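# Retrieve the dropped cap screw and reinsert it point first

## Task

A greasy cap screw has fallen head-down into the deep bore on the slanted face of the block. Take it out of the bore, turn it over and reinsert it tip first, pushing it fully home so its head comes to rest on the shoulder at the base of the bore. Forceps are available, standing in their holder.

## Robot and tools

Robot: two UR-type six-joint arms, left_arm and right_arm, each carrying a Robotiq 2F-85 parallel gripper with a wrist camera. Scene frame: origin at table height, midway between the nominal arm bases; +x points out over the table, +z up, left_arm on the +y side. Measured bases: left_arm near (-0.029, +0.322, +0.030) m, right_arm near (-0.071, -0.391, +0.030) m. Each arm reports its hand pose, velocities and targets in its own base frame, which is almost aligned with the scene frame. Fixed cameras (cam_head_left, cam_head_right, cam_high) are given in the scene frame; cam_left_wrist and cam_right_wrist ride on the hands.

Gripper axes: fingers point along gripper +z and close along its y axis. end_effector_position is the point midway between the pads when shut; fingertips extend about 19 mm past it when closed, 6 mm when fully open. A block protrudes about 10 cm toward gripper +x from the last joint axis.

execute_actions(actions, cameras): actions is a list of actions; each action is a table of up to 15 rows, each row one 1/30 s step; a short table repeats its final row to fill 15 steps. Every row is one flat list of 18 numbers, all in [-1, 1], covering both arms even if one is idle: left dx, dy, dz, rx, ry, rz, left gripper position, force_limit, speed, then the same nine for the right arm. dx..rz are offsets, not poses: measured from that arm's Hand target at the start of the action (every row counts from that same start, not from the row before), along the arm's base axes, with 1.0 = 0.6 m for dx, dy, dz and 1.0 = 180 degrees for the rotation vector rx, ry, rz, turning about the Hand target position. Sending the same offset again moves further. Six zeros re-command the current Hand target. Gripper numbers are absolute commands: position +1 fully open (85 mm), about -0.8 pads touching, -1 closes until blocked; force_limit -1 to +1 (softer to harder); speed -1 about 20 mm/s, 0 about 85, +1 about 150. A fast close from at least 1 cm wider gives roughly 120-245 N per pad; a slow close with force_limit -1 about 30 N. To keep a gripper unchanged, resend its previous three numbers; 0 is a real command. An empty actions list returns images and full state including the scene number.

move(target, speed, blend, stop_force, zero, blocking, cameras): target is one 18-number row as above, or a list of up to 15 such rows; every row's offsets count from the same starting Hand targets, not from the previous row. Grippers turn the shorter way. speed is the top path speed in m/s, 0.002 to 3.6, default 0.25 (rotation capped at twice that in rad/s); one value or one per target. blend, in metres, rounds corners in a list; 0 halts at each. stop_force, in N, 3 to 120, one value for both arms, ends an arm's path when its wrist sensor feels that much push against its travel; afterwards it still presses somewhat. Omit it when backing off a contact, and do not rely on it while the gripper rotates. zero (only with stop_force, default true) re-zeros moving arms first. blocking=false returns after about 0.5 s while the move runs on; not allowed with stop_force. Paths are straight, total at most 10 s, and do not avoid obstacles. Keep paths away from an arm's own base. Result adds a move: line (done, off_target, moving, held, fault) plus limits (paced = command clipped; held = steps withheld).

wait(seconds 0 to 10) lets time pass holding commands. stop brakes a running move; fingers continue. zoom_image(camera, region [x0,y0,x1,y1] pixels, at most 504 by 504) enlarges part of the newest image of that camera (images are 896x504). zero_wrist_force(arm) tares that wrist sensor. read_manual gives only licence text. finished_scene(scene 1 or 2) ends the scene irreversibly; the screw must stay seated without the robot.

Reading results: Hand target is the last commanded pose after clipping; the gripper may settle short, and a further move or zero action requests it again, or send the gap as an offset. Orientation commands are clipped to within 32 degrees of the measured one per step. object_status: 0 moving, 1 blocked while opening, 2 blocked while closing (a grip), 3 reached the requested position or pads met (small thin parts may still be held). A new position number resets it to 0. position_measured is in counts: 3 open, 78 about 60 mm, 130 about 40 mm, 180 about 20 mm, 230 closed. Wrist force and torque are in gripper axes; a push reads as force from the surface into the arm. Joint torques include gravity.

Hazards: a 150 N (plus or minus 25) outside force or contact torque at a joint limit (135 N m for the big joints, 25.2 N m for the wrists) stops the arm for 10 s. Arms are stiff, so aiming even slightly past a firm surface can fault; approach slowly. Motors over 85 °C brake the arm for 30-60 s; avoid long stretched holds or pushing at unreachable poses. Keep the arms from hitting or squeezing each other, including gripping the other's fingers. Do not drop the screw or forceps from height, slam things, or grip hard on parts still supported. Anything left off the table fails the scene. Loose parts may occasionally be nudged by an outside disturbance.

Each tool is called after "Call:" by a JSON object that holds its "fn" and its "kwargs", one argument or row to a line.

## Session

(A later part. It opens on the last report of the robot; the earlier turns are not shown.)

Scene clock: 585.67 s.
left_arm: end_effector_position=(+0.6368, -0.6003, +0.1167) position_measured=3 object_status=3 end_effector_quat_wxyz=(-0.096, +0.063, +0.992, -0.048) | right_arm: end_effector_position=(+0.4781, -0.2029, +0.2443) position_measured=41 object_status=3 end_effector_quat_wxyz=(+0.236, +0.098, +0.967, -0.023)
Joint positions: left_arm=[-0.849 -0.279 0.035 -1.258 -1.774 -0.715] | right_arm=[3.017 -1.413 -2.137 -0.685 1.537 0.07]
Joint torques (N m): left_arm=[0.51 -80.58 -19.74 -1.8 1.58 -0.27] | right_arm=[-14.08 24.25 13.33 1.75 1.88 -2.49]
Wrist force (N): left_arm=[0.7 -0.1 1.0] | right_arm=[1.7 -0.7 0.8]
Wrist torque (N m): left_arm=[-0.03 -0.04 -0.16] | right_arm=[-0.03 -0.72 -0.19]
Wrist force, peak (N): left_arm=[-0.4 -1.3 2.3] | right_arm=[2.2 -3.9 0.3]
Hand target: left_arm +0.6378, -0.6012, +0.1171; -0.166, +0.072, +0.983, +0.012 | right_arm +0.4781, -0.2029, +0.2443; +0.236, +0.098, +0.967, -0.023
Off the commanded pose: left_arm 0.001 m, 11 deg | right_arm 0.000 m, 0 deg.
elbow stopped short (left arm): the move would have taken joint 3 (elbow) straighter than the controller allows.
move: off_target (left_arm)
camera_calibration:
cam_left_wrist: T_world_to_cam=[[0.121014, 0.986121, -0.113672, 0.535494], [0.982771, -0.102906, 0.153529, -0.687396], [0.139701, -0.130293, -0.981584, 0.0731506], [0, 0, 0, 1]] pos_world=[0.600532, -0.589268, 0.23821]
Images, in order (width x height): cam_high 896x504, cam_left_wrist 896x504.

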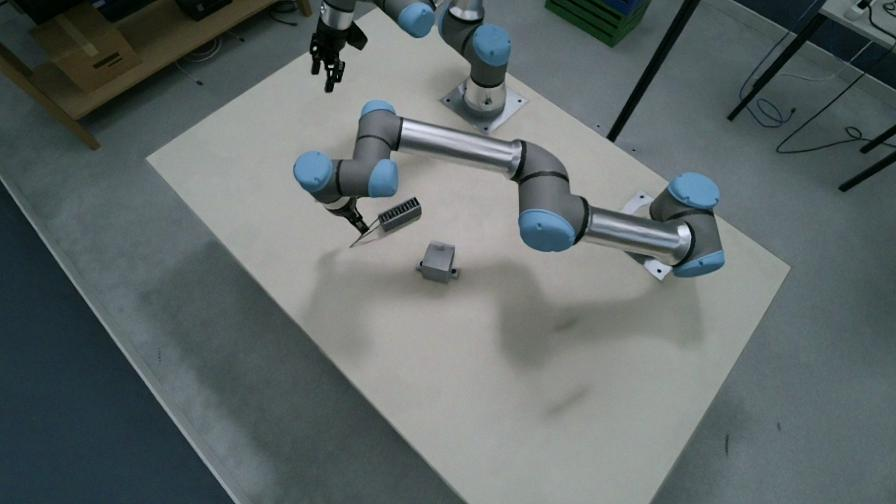

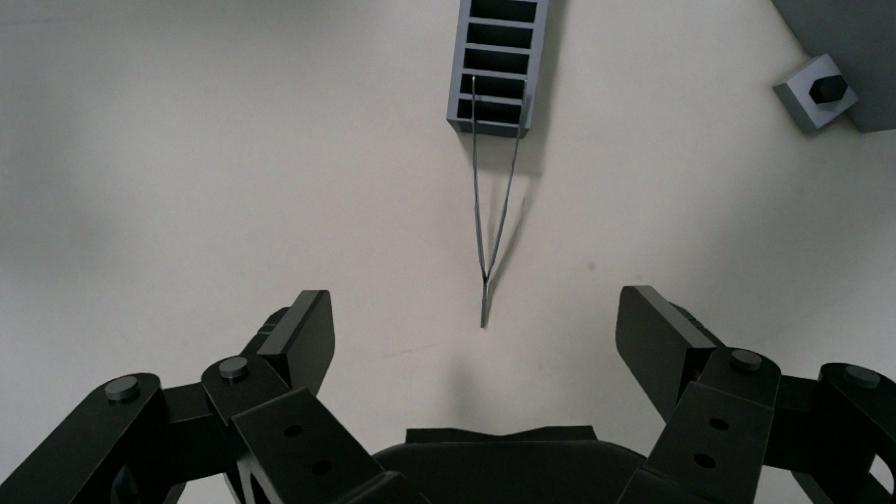

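Call:
{"fn": "move", "kwargs": {
  "target": [
    [-0.1,0.1,0.17,0,0,0,1,1,1,0,0,0,0,0,0,0.7,-1,-1],
    [-0.25,0.6,0.2,0,0,0,1,1,1,0,0,0,0,0,0,0.7,-1,-1],
    [-0.25,0.6,0.2,0,0,0,1,1,1,0.3075,0.517,-0.1,0.044,0.2547,0.017,1,-1,-1],
    [-0.25,0.6,0.2,0,0,0,1,1,1,0.3075,0.517,-0.213,0.044,0.2547,0.017,1,-1,-1]
  ],
  "speed": 0.3,
  "cameras": ["cam_right_wrist","cam_high"]
}}

Call:
{"fn": "zoom_image", "kwargs": {
  "camera": "cam_high",
  "region": [320, 150, 450, 280]
}}

Scene clock: 605.53 s.
left_arm: end_effector_position=(+0.4878, -0.2412, +0.2371) position_measured=3 object_status=3 end_effector_quat_wxyz=(-0.166, +0.072, +0.983, +0.012) | right_arm: end_effector_position=(+0.6626, +0.1073, +0.1165) position_measured=3 object_status=3 end_effector_quat_wxyz=(-0.166, +0.072, +0.983, +0.012)
Joint positions: left_arm=[-0.633 -1.266 1.416 -1.423 -1.725 -0.464] | right_arm=[3.447 -2.249 -1.162 -1.604 1.714 0.43]
Joint torques (N m): left_arm=[10.26 -49.67 -16.69 -0.75 -2.27 1.86] | right_arm=[-11.3 55.08 37.82 2.65 0.2 -1.31]
Wrist force (N): left_arm=[0.0 -0.3 0.4] | right_arm=[1.3 -0.5 -0.1]
Wrist torque (N m): left_arm=[-0.04 0.03 -0.02] | right_arm=[-0.03 -0.50 -0.08]
Wrist force, peak (N): left_arm=[-1.2 -0.6 3.5] | right_arm=[3.5 -3.7 -0.1]
Hand target: left_arm +0.4878, -0.2412, +0.2371; -0.166, +0.072, +0.983, +0.012 | right_arm +0.6626, +0.1073, +0.1165; -0.165, +0.072, +0.984, +0.012
Off the commanded pose: left_arm 0.000 m, 0 deg | right_arm 0.000 m, 0 deg.
elbow stopped short (left arm): the move would have taken joint 3 (elbow) straighter than the controller allows.
move: done
camera_calibration:
cam_right_wrist: T_world_to_cam=[[0.126309, 0.991988, 0.00226571, -0.186729], [0.99162, -0.126324, 0.0270675, -0.635757], [0.0271368, -0.00117214, -0.999631, 0.227775], [0, 0, 0, 1]] pos_world=[0.647834, 0.105189, 0.245322]
Images, in order (width x height): cam_high 896x504, cam_right_wrist 896x504.

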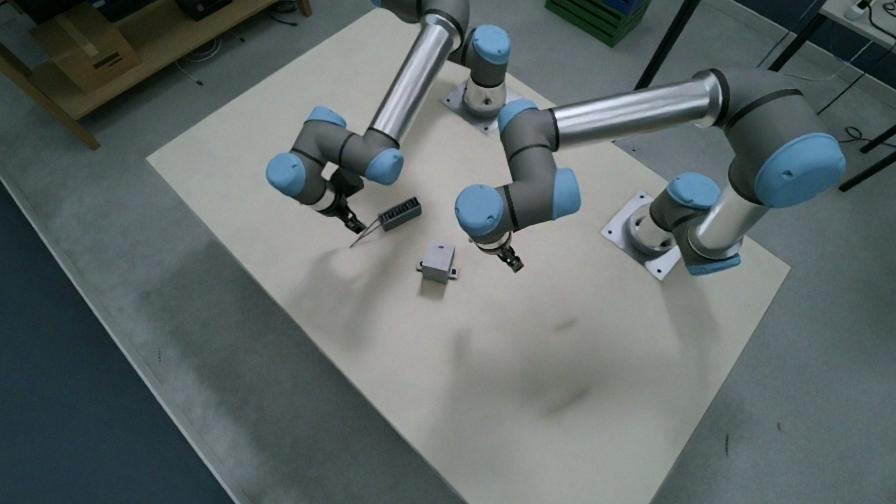

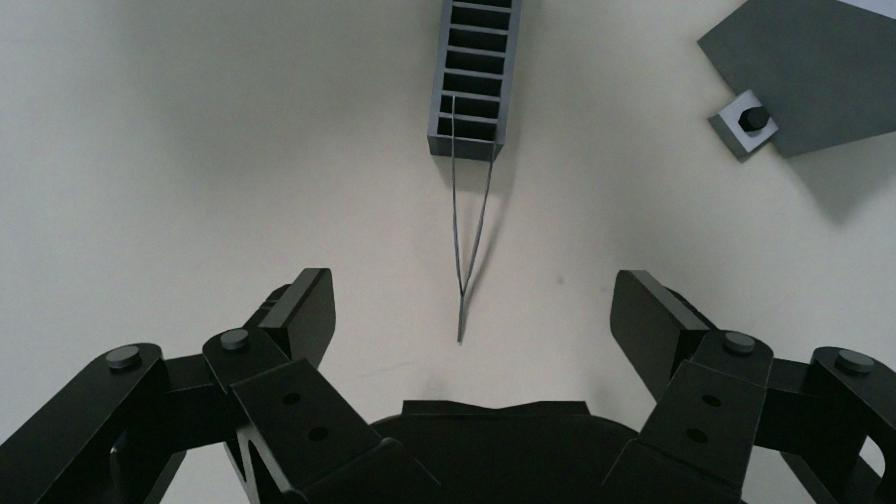

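Scaled by 3.877 from the camera's 896x504 image, which has a finer 1280x720 frame.

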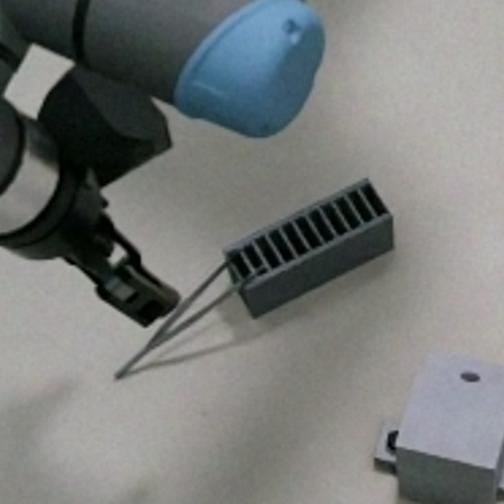

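Call:
{"fn": "move", "kwargs": {
  "target": [
    [0,0,0,0,0,0,1,1,1,-0.05,0.02,-0.14,0,0,0,1,-1,-1],
    [0,0,0,0,0,0,1,1,1,-0.061,0.0195,-0.1875,0,0,0,1,-1,-1]
  ],
  "speed": 0.1,
  "cameras": ["cam_right_wrist","cam_high"]
}}

Call:
{"fn": "zoom_image", "kwargs": {
  "camera": "cam_high",
  "region": [320, 150, 450, 280]
}}

Scene clock: 618.67 s.
left_arm: end_effector_position=(+0.4878, -0.2412, +0.2371) position_measured=3 object_status=3 end_effector_quat_wxyz=(-0.166, +0.072, +0.983, +0.012) | right_arm: end_effector_position=(+0.6259, +0.1190, +0.0039) position_measured=3 object_status=3 end_effector_quat_wxyz=(-0.166, +0.072, +0.983, +0.012)
Joint positions: left_arm=[-0.633 -1.266 1.416 -1.423 -1.725 -0.464] | right_arm=[3.478 -2.282 -1.421 -1.308 1.723 0.46]
Joint torques (N m): left_arm=[8.99 -49.23 -16.47 -1.46 -1.86 1.35] | right_arm=[8.4 55.57 36.95 1.85 1.85 0.83]
Wrist force (N): left_arm=[0.1 -0.1 0.7] | right_arm=[1.2 -0.6 0.0]
Wrist torque (N m): left_arm=[-0.02 0.00 -0.02] | right_arm=[-0.05 -0.50 -0.15]
Wrist force, peak (N): left_arm=[0.0 -0.1 1.0] | right_arm=[1.8 -0.4 -2.3]
Hand target: left_arm +0.4878, -0.2412, +0.2371; -0.166, +0.072, +0.983, +0.012 | right_arm +0.6260, +0.1190, +0.0040; -0.165, +0.072, +0.984, +0.012
Off the commanded pose: left_arm 0.000 m, 0 deg | right_arm 0.000 m, 0 deg.
move: done
camera_calibration:
cam_right_wrist: T_world_to_cam=[[0.126311, 0.991988, 0.00216655, -0.193433], [0.991619, -0.126323, 0.0270801, -0.59484], [0.0271368, -0.00127213, -0.999631, 0.116238], [0, 0, 0, 1]] pos_world=[0.611134, 0.116889, 0.132722]
Images, in order (width x height): cam_high 896x504, cam_right_wrist 896x504.

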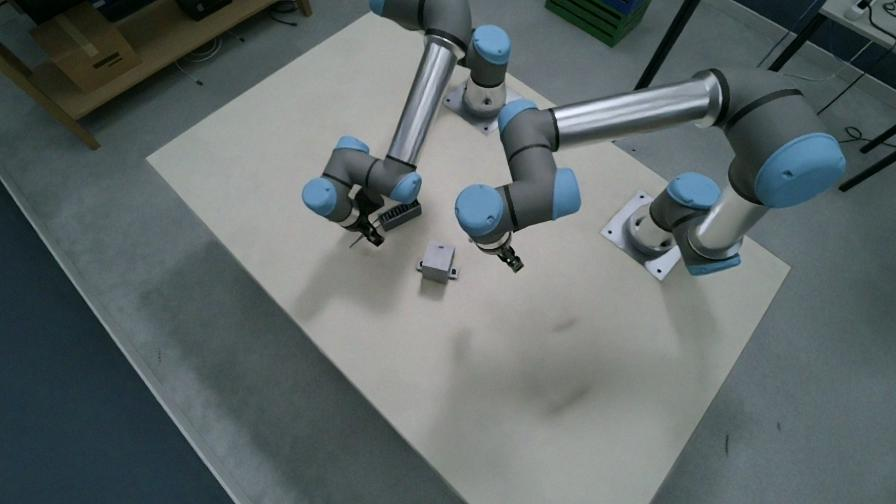

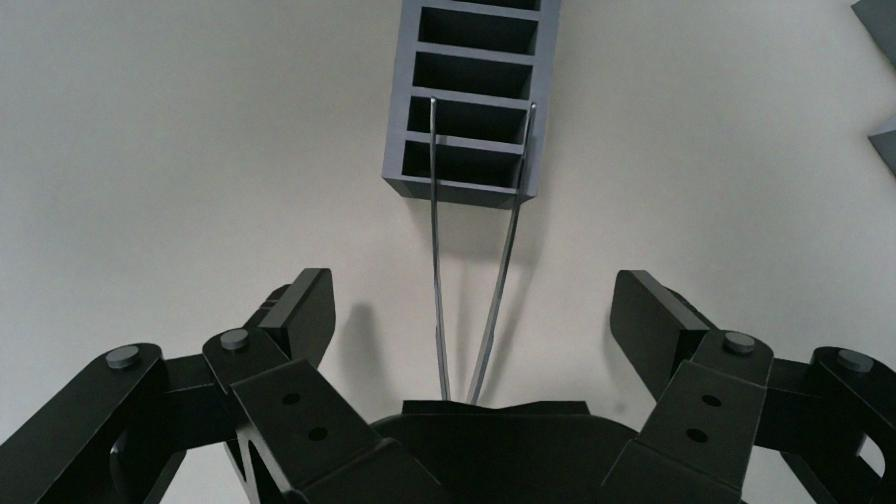

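Scaled by 3.877 from the camera's 896x504 image, which has a finer 1280x720 frame.

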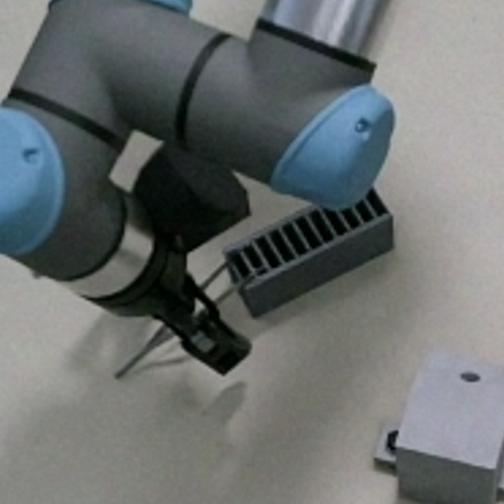

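Call:
{"fn": "move", "kwargs": {
  "target": [0,0,0,0,0,0,1,1,1,0,0,0,0,0,0,-0.68,-1,-0.7]
}}

Call:
{"fn": "wait", "kwargs": {
  "seconds": 1.5,
  "cameras": ["cam_right_wrist"]
}}

Scene clock: 623.27 s.
left_arm: end_effector_position=(+0.4878, -0.2412, +0.2371) position_measured=3 object_status=3 end_effector_quat_wxyz=(-0.166, +0.072, +0.983, +0.012) | right_arm: end_effector_position=(+0.6260, +0.1190, +0.0040) position_measured=214 object_status=0 end_effector_quat_wxyz=(-0.165, +0.072, +0.984, +0.012)
Joint positions: left_arm=[-0.633 -1.266 1.416 -1.423 -1.725 -0.464] | right_arm=[3.478 -2.282 -1.421 -1.308 1.723 0.46]
Joint torques (N m): left_arm=[8.28 -49.03 -16.39 -1.56 -1.78 1.52] | right_arm=[-9.08 56.69 38.7 2.93 -1.16 -2.31]
Wrist force (N): left_arm=[-0.1 -0.1 0.6] | right_arm=[1.1 -0.6 0.1]
Wrist torque (N m): left_arm=[-0.02 0.04 -0.02] | right_arm=[-0.05 -0.50 -0.15]
Wrist force, peak (N): left_arm=[0.0 -0.2 1.0] | right_arm=[1.5 -0.8 0.0]
Hand target: left_arm +0.4878, -0.2412, +0.2371; -0.166, +0.072, +0.983, +0.012 | right_arm +0.6260, +0.1190, +0.0040; -0.165, +0.072, +0.984, +0.012
Off the commanded pose: left_arm 0.000 m, 0 deg | right_arm 0.000 m, 0 deg.
move: done

Scene clock: 624.77 s.
left_arm: end_effector_position=(+0.4878, -0.2412, +0.2371) position_measured=3 object_status=3 end_effector_quat_wxyz=(-0.166, +0.072, +0.983, +0.012) | right_arm: end_effector_position=(+0.6260, +0.1190, +0.0040) position_measured=214 object_status=3 end_effector_quat_wxyz=(-0.165, +0.072, +0.984, +0.012)
Joint positions: left_arm=[-0.633 -1.266 1.416 -1.423 -1.725 -0.464] | right_arm=[3.478 -2.282 -1.421 -1.308 1.723 0.46]
Joint torques (N m): left_arm=[8.87 -50.22 -15.71 -1.83 -1.46 1.61] | right_arm=[-9.87 56.71 38.88 2.65 -1.15 -2.25]
Wrist force (N): left_arm=[0.0 -0.1 0.7] | right_arm=[1.1 -0.7 0.2]
Wrist torque (N m): left_arm=[-0.01 0.00 -0.02] | right_arm=[-0.07 -0.51 -0.15]
Wrist force, peak (N): left_arm=[0.0 -0.2 0.9] | right_arm=[1.4 -0.8 0.0]
Hand target: left_arm +0.4878, -0.2412, +0.2371; -0.166, +0.072, +0.983, +0.012 | right_arm +0.6260, +0.1190, +0.0040; -0.165, +0.072, +0.984, +0.012
Tool commands: left_gripper/position=+1.0 left_gripper/force_limit=+1.0 left_gripper/speed=+1.0 right_gripper/position=-0.68 right_gripper/force_limit=-1.0 right_gripper/speed=-0.7
Off the commanded pose: left_arm 0.000 m, 0 deg | right_arm 0.000 m, 0 deg.
wait: 1.50 s; at rest by 0.17 s
camera_calibration:
cam_right_wrist: T_world_to_cam=[[0.126307, 0.991989, 0.00230358, -0.193462], [0.991612, -0.126323, 0.0273648, -0.594975], [0.0274366, -0.00117212, -0.999623, 0.116141], [0, 0, 0, 1]] pos_world=[0.611233, 0.116889, 0.132824]
Images, in order (width x height): cam_right_wrist 896x504.

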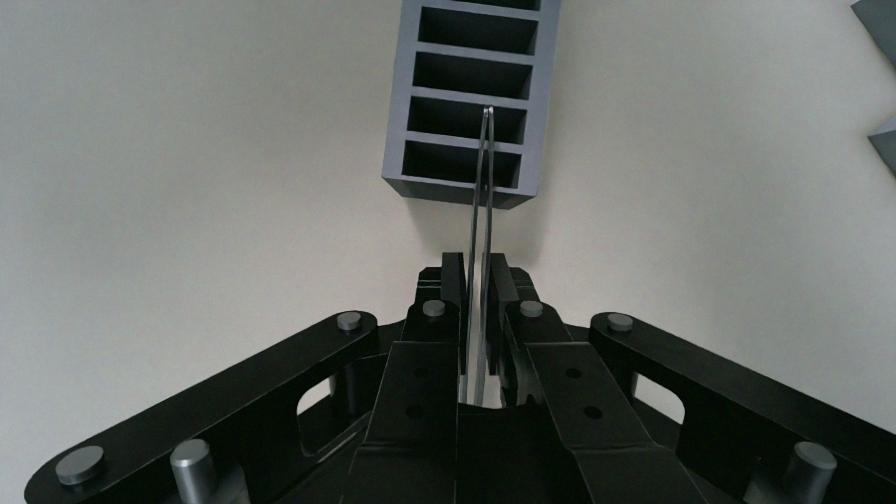

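Call:
{"fn": "move", "kwargs": {
  "target": [
    [0,0,0,0,0,0,1,1,1,0,0,0,0,0,0,-0.74,-1,-1],
    [0,0,0,0,0,0,1,1,1,0,0,0.25,0,0,0,-0.74,-1,-1],
    [0,0,0,0,0,0,1,1,1,-0.231,0.135,0.443,0.0987,-0.08,0.6515,-0.74,-1,-1]
  ],
  "speed": 0.2,
  "cameras": ["all"]
}}

Scene clock: 642.60 s.
left_arm: end_effector_position=(+0.4878, -0.2412, +0.2371) position_measured=3 object_status=3 end_effector_quat_wxyz=(-0.166, +0.072, +0.983, +0.012) | right_arm: end_effector_position=(+0.4873, +0.2001, +0.2698) position_measured=216 object_status=2 end_effector_quat_wxyz=(+0.000, +0.820, -0.572, +0.000)
Joint positions: left_arm=[-0.633 -1.266 1.416 -1.423 -1.725 -0.464] | right_arm=[3.787 -1.624 -1.672 -1.417 1.57 -1.277]
Joint torques (N m): left_arm=[9.13 -48.2 -17.44 -2.68 -0.96 1.44] | right_arm=[-13.08 18.54 43.22 0.73 -1.45 -1.81]
Wrist force (N): left_arm=[0.0 -0.1 0.6] | right_arm=[1.5 -0.6 0.3]
Wrist torque (N m): left_arm=[-0.02 0.02 -0.02] | right_arm=[-0.04 -0.62 -0.18]
Wrist force, peak (N): left_arm=[-0.1 0.0 1.1] | right_arm=[2.5 -0.8 -2.6]
Hand target: left_arm +0.4878, -0.2412, +0.2371; -0.166, +0.072, +0.983, +0.012 | right_arm +0.4874, +0.2000, +0.2698; +0.000, +0.820, -0.572, +0.000
Off the commanded pose: left_arm 0.000 m, 0 deg | right_arm 0.000 m, 0 deg.
move: done
camera_calibration:
cam_left_wrist: T_world_to_cam=[[0.149168, 0.988788, -0.00688611, 0.174715], [0.988801, -0.149131, 0.00563319, -0.501627], [0.00454309, -0.00764929, -0.99996, 0.35892], [0, 0, 0, 1]] pos_world=[0.468317, -0.244819, 0.362935]
cam_right_wrist: T_world_to_cam=[[-0.93187, -0.362774, -0.00366924, 0.531336], [-0.34078, 0.871814, 0.351865, -0.0923815], [-0.124449, 0.329143, -0.936044, 0.37647], [0, 0, 0, 1]] pos_world=[0.510505, 0.149382, 0.386848]

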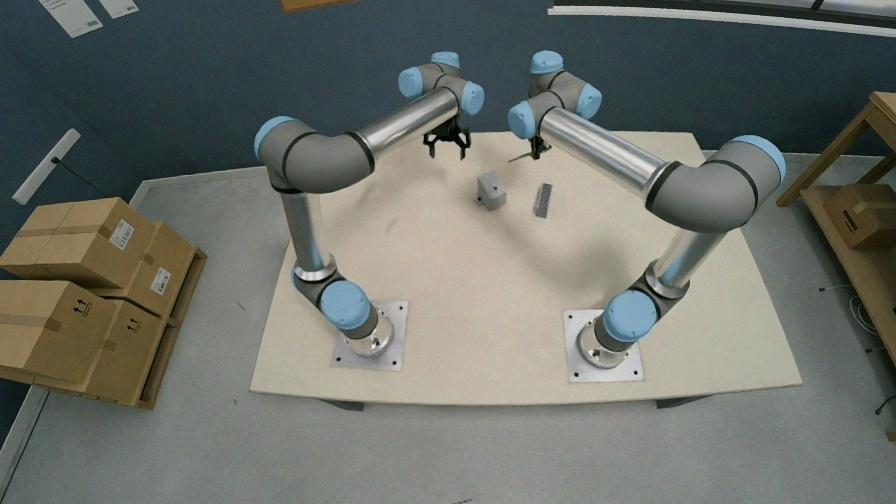

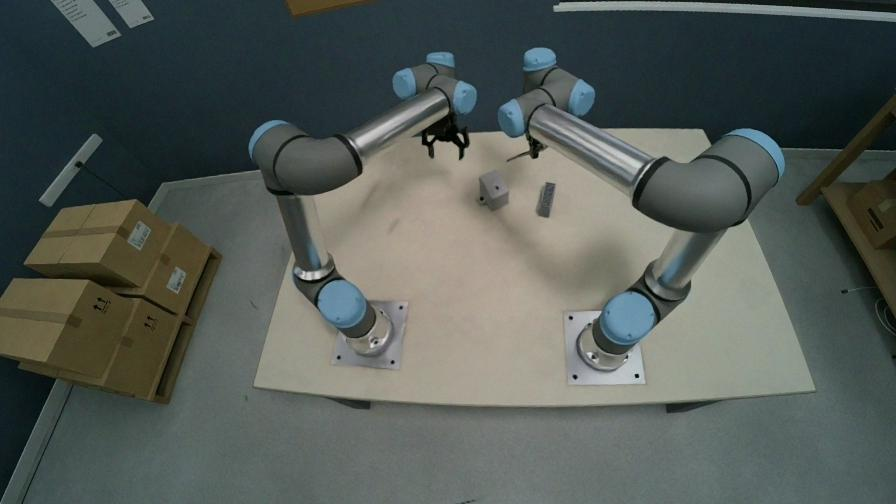

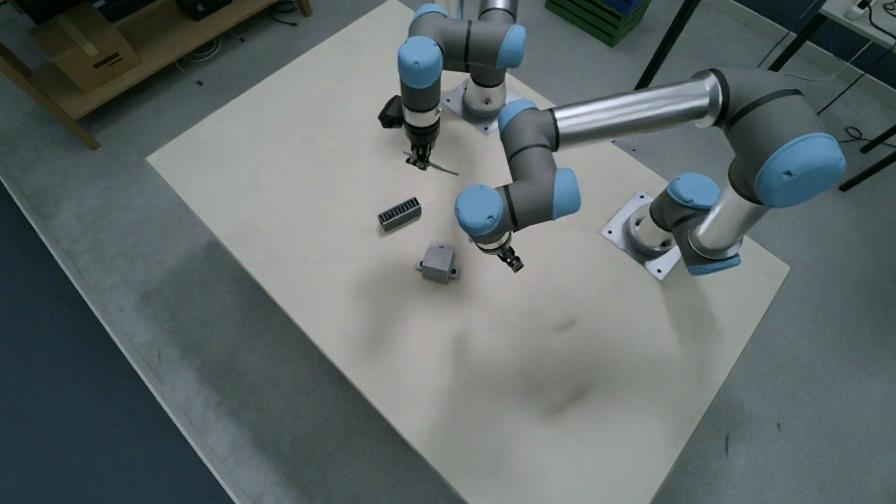

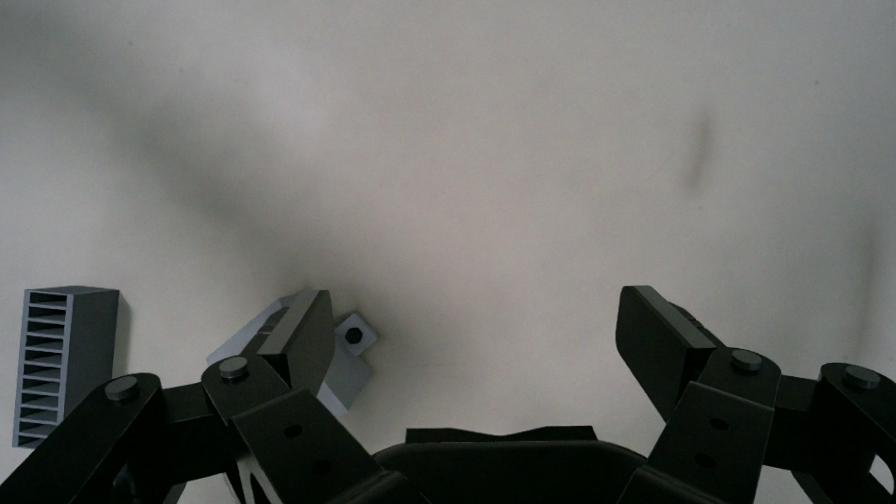

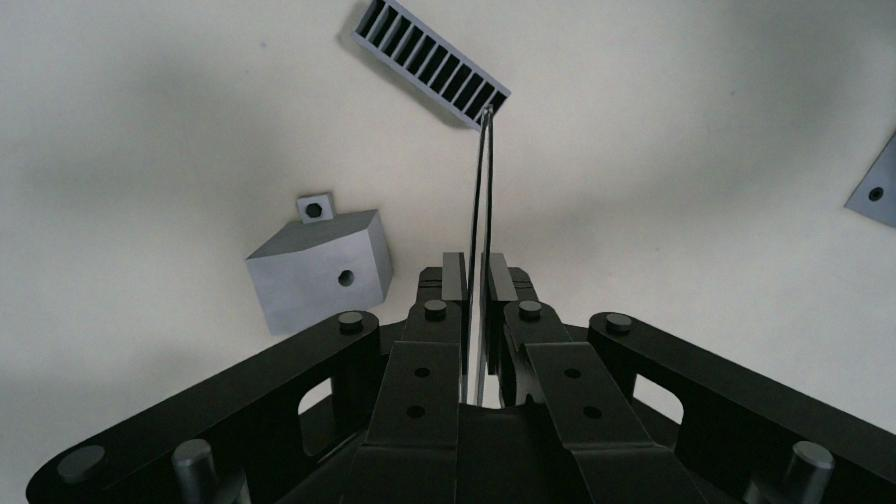

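Call:
{"fn": "zoom_image", "kwargs": {
  "camera": "cam_high",
  "region": [370, 110, 490, 210]
}}

Call:
{"fn": "zoom_image", "kwargs": {
  "camera": "cam_head_left",
  "region": [490, 110, 570, 180]
}}

Scaled by 4.200 from the camera's 896x504 image, which has a finer 1280x720 frame.

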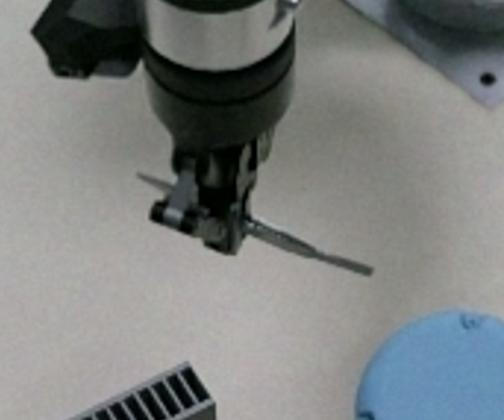

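Scaled by 6.300 from the camera's 896x504 image, which has a finer 1280x720 frame.

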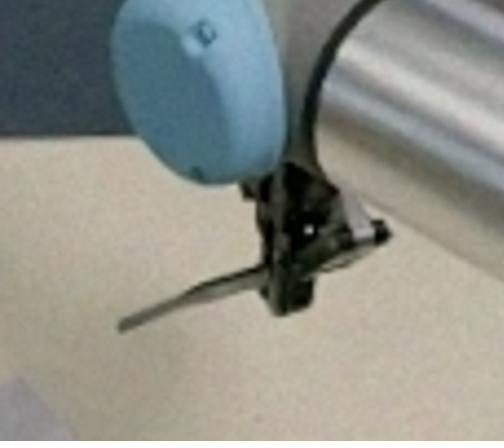

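Call:
{"fn": "move", "kwargs": {
  "target": [
    [-0.12,0.02,0.08,-0.4086,0.2997,0.5668,1,1,1,0,0,0,0,0,0,-0.74,-1,-1],
    [-0.19,-0.15,0.055,-0.4086,0.2997,0.5668,1,1,1,0,0,0,0,0,0,-0.74,-1,-1]
  ],
  "speed": 0.25,
  "cameras": ["all"]
}}

Scene clock: 680.17 s.
left_arm: end_effector_position=(+0.4589, -0.2362, +0.2566) position_measured=3 object_status=3 end_effector_quat_wxyz=(-0.313, -0.230, +0.870, -0.303) | right_arm: end_effector_position=(+0.4874, +0.2000, +0.2698) position_measured=216 object_status=2 end_effector_quat_wxyz=(+0.000, +0.820, -0.572, +0.000)
Joint positions: left_arm=[-0.35 -1.364 1.726 -1.693 -2.449 -0.755] | right_arm=[3.787 -1.624 -1.672 -1.417 1.57 -1.277]
Joint torques (N m): left_arm=[-9.47 -27.46 -32 -0.89 0.76 1.73] | right_arm=[-14.34 17.6 43.4 0.82 -1.55 -2.17]
Wrist force (N): left_arm=[-1.0 1.5 -0.2] | right_arm=[1.3 -0.6 0.3]
Wrist torque (N m): left_arm=[0.12 0.16 -0.02] | right_arm=[-0.03 -0.58 -0.15]
Wrist force, peak (N): left_arm=[-1.0 3.5 -0.1] | right_arm=[1.9 -0.8 0.6]
Hand target: left_arm +0.4589, -0.2363, +0.2566; -0.313, -0.230, +0.870, -0.303 (not the last commanded pose) | right_arm +0.4874, +0.2000, +0.2698; +0.000, +0.820, -0.572, +0.000
Off the commanded pose: left_arm 0.128 m, 82 deg | right_arm 0.000 m, 0 deg.
move: held (left_arm; a check stopped the path); path passed 0 of 2 targets; limits=held
pose unreachable (left arm): on one or more control steps of this call, first in action 0 (counted from 0), this arm could not follow its commanded pose, so it was not sent that pose on those steps. It may still have moved: this result reports where it is.
cause: moving toward the commanded pose would bring two parts of the arm too close to each other (its gripper and another part of the arm, with joints 4 (wrist 1) to 6 (wrist 3) between them, 5 mm apart when it was first held).
camera_calibration:
cam_left_wrist: T_world_to_cam=[[-0.588382, 0.708436, -0.389776, 0.544739], [0.795354, 0.42023, -0.436829, -0.135584], [-0.14567, -0.567032, -0.810713, 0.26675], [0, 0, 0, 1]] pos_world=[0.467209, -0.17768, 0.369357]
cam_right_wrist: T_world_to_cam=[[-0.931845, -0.362837, -0.00375539, 0.531423], [-0.340882, 0.87182, 0.351751, -0.0921646], [-0.124354, 0.329057, -0.936086, 0.376495], [0, 0, 0, 1]] pos_world=[0.510605, 0.149282, 0.386847]

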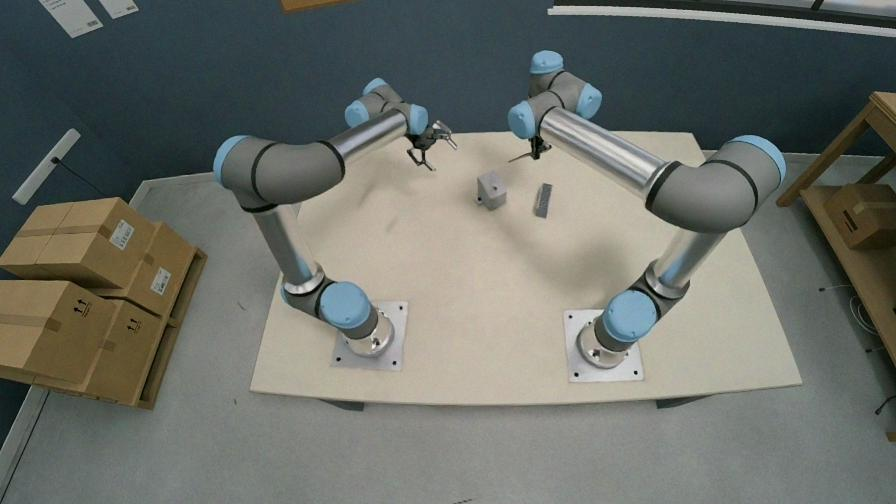

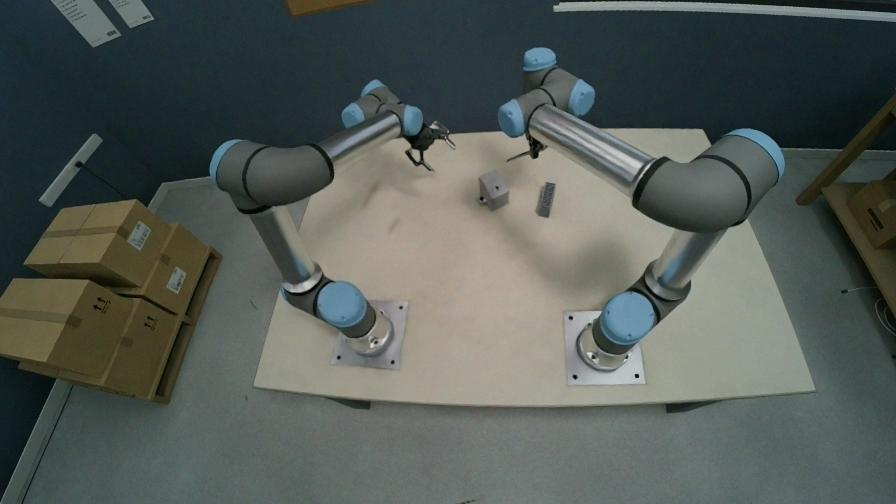

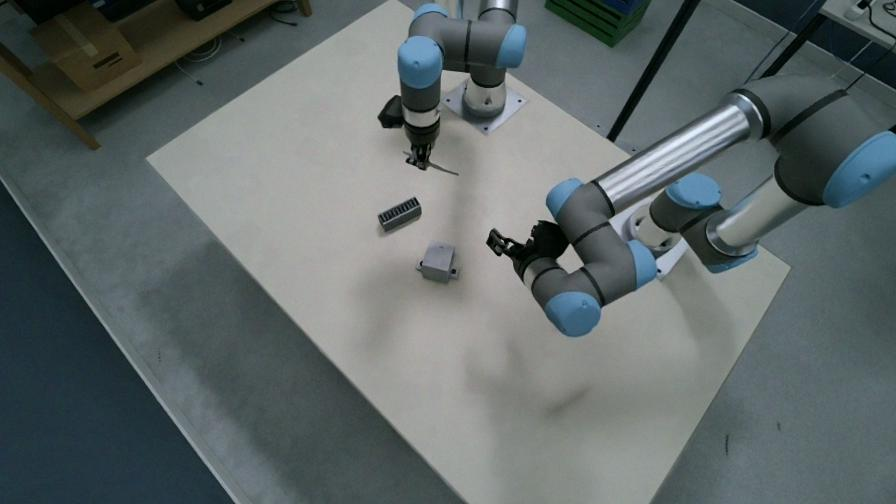

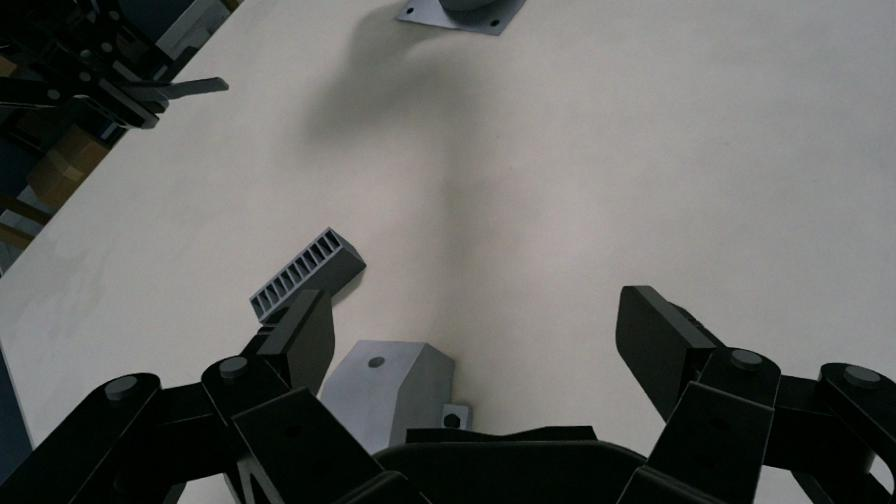

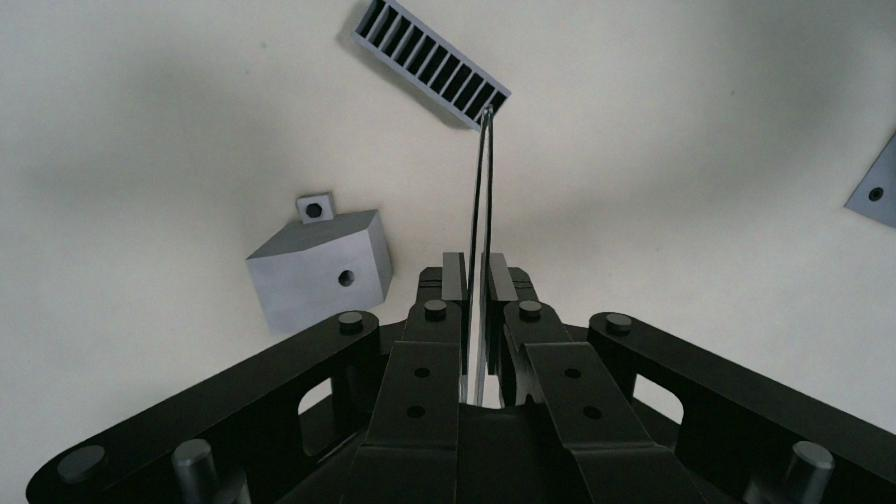

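Call:
{"fn": "move", "kwargs": {
  "target": [-0.015,0.06,0.12,0.0665,-0.3127,-0.482,1,1,1,0,0,0,0,0,0,-0.74,-1,-1],
  "speed": 0.35
}}

Call:
{"fn": "move", "kwargs": {
  "target": [-0.07,0,-0.06,-0.479,-0.232,0,1,1,1,0,0,0,0,0,0,-0.74,-1,-1],
  "speed": 0.35,
  "cameras": ["cam_left_wrist","cam_high"]
}}

Scene clock: 692.67 s.
left_arm: end_effector_position=(+0.4498, -0.2003, +0.3285) position_measured=3 object_status=3 end_effector_quat_wxyz=(+0.000, +0.531, +0.848, +0.001) | right_arm: end_effector_position=(+0.4874, +0.2000, +0.2698) position_measured=216 object_status=2 end_effector_quat_wxyz=(+0.000, +0.820, -0.572, +0.000)
Joint positions: left_arm=[-0.694 -1.613 1.617 -1.575 -1.57 0.425] | right_arm=[3.787 -1.624 -1.672 -1.417 1.57 -1.277]
Joint torques (N m): left_arm=[7.62 -21.58 -29.35 -2.55 0.18 1.5] | right_arm=[-14.53 17.49 43.08 0.83 -1.59 -1.47]
Wrist force (N): left_arm=[0.9 -0.4 0.5] | right_arm=[1.7 -0.6 0.5]
Wrist torque (N m): left_arm=[-0.05 -0.04 -0.08] | right_arm=[-0.04 -0.65 -0.16]
Wrist force, peak (N): left_arm=[-1.6 1.7 0.1] | right_arm=[1.8 -0.9 0.5]
Hand target: left_arm +0.4499, -0.2003, +0.3286; +0.000, +0.531, +0.847, +0.001 | right_arm +0.4874, +0.2000, +0.2698; +0.000, +0.820, -0.572, +0.000
Off the commanded pose: left_arm 0.000 m, 0 deg | right_arm 0.000 m, 0 deg.
move: done

Scene clock: 695.63 s.
left_arm: end_effector_position=(+0.4079, -0.2003, +0.2926) position_measured=3 object_status=3 end_effector_quat_wxyz=(+0.629, +0.356, +0.568, -0.394) | right_arm: end_effector_position=(+0.4874, +0.2000, +0.2698) position_measured=216 object_status=2 end_effector_quat_wxyz=(+0.000, +0.820, -0.572, +0.000)
Joint positions: left_arm=[-0.365 -1.133 2.447 -4.594 -2.32 -0.095] | right_arm=[3.787 -1.624 -1.672 -1.417 1.57 -1.277]
Joint torques (N m): left_arm=[10.75 -17.64 -1.31 -2.65 -1.89 -1.61] | right_arm=[-14.03 18.13 43.58 0.82 -1.54 -1.13]
Wrist force (N): left_arm=[1.5 -1.5 -2.1] | right_arm=[1.5 -0.5 0.2]
Wrist torque (N m): left_arm=[-0.42 0.06 -0.45] | right_arm=[-0.02 -0.62 -0.16]
Wrist force, peak (N): left_arm=[2.8 -1.8 -2.3] | right_arm=[1.9 -0.9 0.5]
Hand target: left_arm +0.4079, -0.2003, +0.2926; +0.629, +0.356, +0.569, -0.394 | right_arm +0.4874, +0.2000, +0.2698; +0.000, +0.820, -0.572, +0.000
Off the commanded pose: left_arm 0.000 m, 0 deg | right_arm 0.000 m, 0 deg.
move: done
camera_calibration:
cam_left_wrist: T_world_to_cam=[[0.901487, 0.432763, 0.00609848, -0.275465], [-0.189908, 0.382856, 0.904078, -0.0924152], [0.388917, -0.816172, 0.427325, -0.321311], [0, 0, 0, 1]] pos_world=[0.355741, -0.107652, 0.222535]
Images, in order (width x height): cam_high 896x504, cam_left_wrist 896x504.

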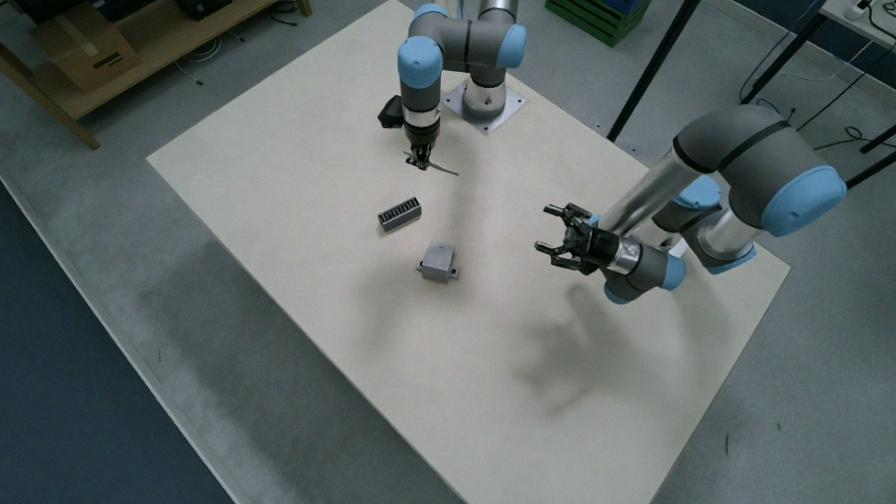

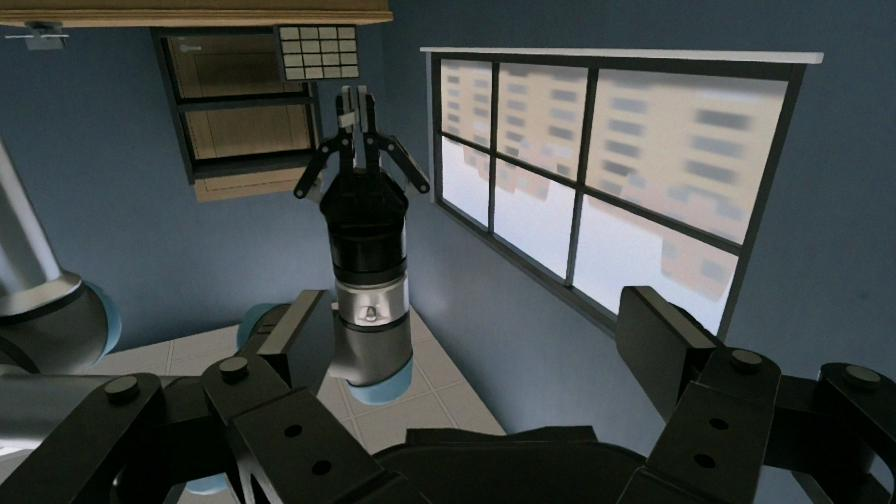

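Call:
{"fn": "zoom_image", "kwargs": {
  "camera": "cam_left_wrist",
  "region": [290, 60, 440, 210]
}}

Scaled by 3.360 from the camera's 896x504 image, which has a finer 1280x720 frame.

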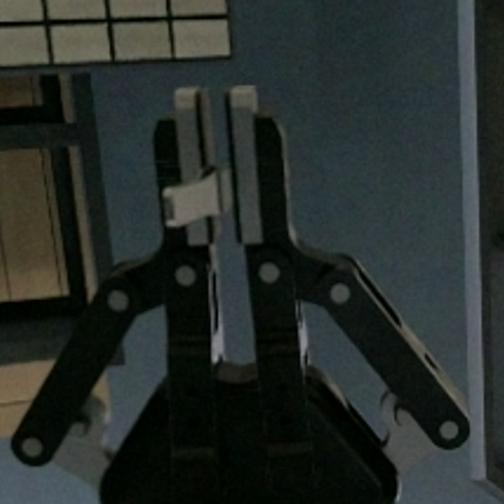

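Call:
{"fn": "move", "kwargs": {
  "target": [-0.0023,-0.3,-0.0365,0,0,-0.0244,1,1,1,0,0,0,0,0,0,-0.74,-1,-1],
  "speed": 0.2,
  "cameras": ["cam_left_wrist","cam_high","cam_head_left"]
}}

Call:
{"fn": "zoom_image", "kwargs": {
  "camera": "cam_left_wrist",
  "region": [380, 60, 580, 300]
}}

Call:
{"fn": "zoom_image", "kwargs": {
  "camera": "cam_high",
  "region": [380, 120, 520, 220]
}}

Call:
{"fn": "zoom_image", "kwargs": {
  "camera": "cam_head_left",
  "region": [450, 100, 590, 200]
}}

Scene clock: 711.33 s.
left_arm: end_effector_position=(+0.4065, -0.3802, +0.2706) position_measured=3 object_status=3 end_effector_quat_wxyz=(+0.613, +0.377, +0.555, -0.418) | right_arm: end_effector_position=(+0.4874, +0.2000, +0.2698) position_measured=216 object_status=2 end_effector_quat_wxyz=(+0.000, +0.820, -0.572, +0.000)
Joint positions: left_arm=[-0.826 -1.017 2.32 -4.553 -1.938 -0.04] | right_arm=[3.787 -1.624 -1.672 -1.417 1.57 -1.277]
Joint torques (N m): left_arm=[-8.93 -35.69 -9.62 -2.85 0.7 -1.83] | right_arm=[-14.28 18.41 43.54 0.81 -1.48 -0.5]
Wrist force (N): left_arm=[1.6 -1.9 -2.1] | right_arm=[1.7 -0.6 0.4]
Wrist torque (N m): left_arm=[-0.48 0.04 -0.45] | right_arm=[-0.03 -0.66 -0.15]
Wrist force, peak (N): left_arm=[1.2 -0.5 -4.3] | right_arm=[1.8 -0.8 0.4]
Hand target: left_arm +0.4065, -0.3803, +0.2707; +0.613, +0.377, +0.555, -0.418 | right_arm +0.4874, +0.2000, +0.2698; +0.000, +0.820, -0.572, +0.000
Off the commanded pose: left_arm 0.000 m, 0 deg | right_arm 0.000 m, 0 deg.
move: done
camera_calibration:
cam_left_wrist: T_world_to_cam=[[0.93195, 0.362538, 0.00589857, -0.235264], [-0.159821, 0.39613, 0.904178, -0.0110887], [0.325463, -0.843592, 0.427114, -0.442785], [0, 0, 0, 1]] pos_world=[0.361593, -0.283845, 0.200534]
Images, in order (width x height): cam_head_left 896x504, cam_high 896x504, cam_left_wrist 896x504.

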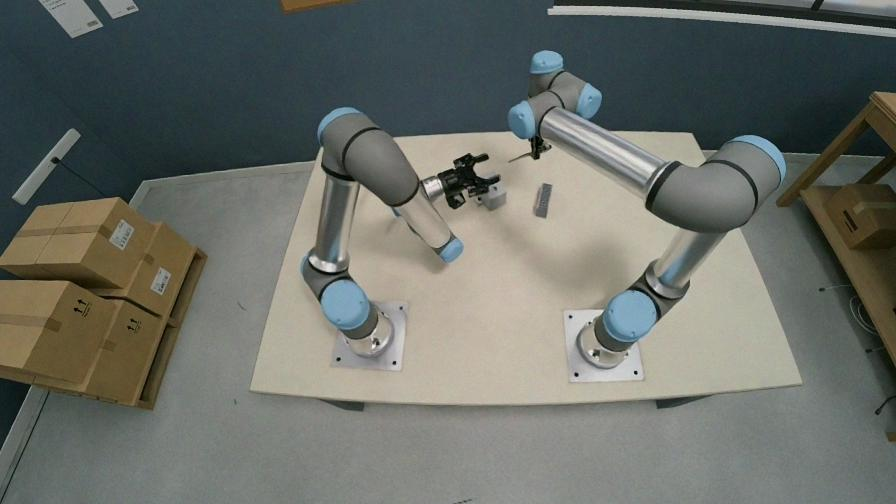

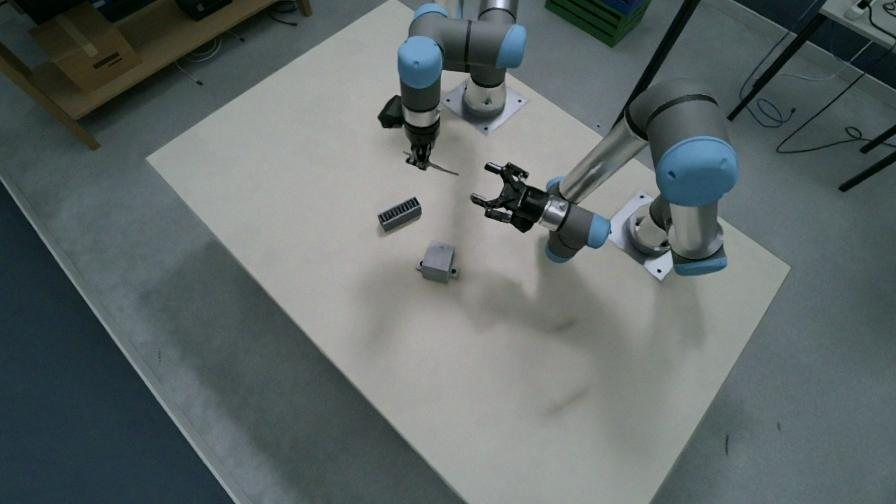

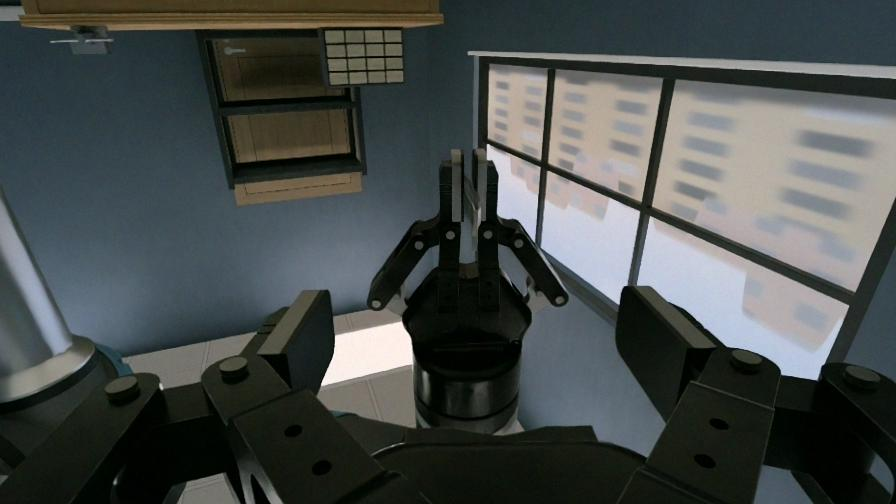

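Scaled by 2.100 from the camera's 896x504 image, which has a finer 1280x720 frame.

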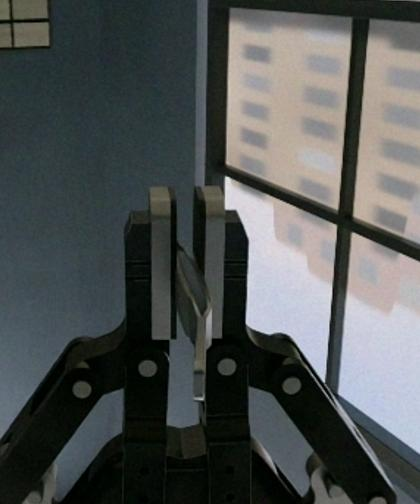

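Scaled by 3.600 from the camera's 896x504 image, which has a finer 1280x720 frame.

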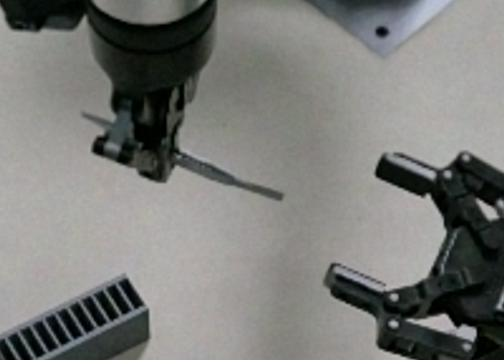

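Scaled by 3.600 from the camera's 896x504 image, which has a finer 1280x720 frame.

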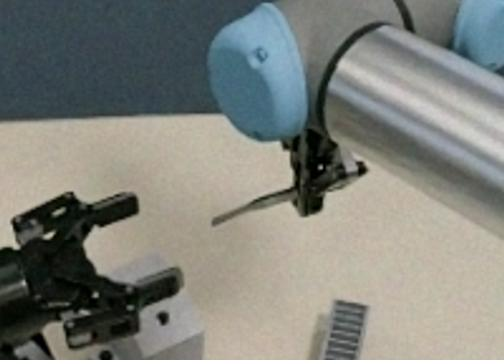

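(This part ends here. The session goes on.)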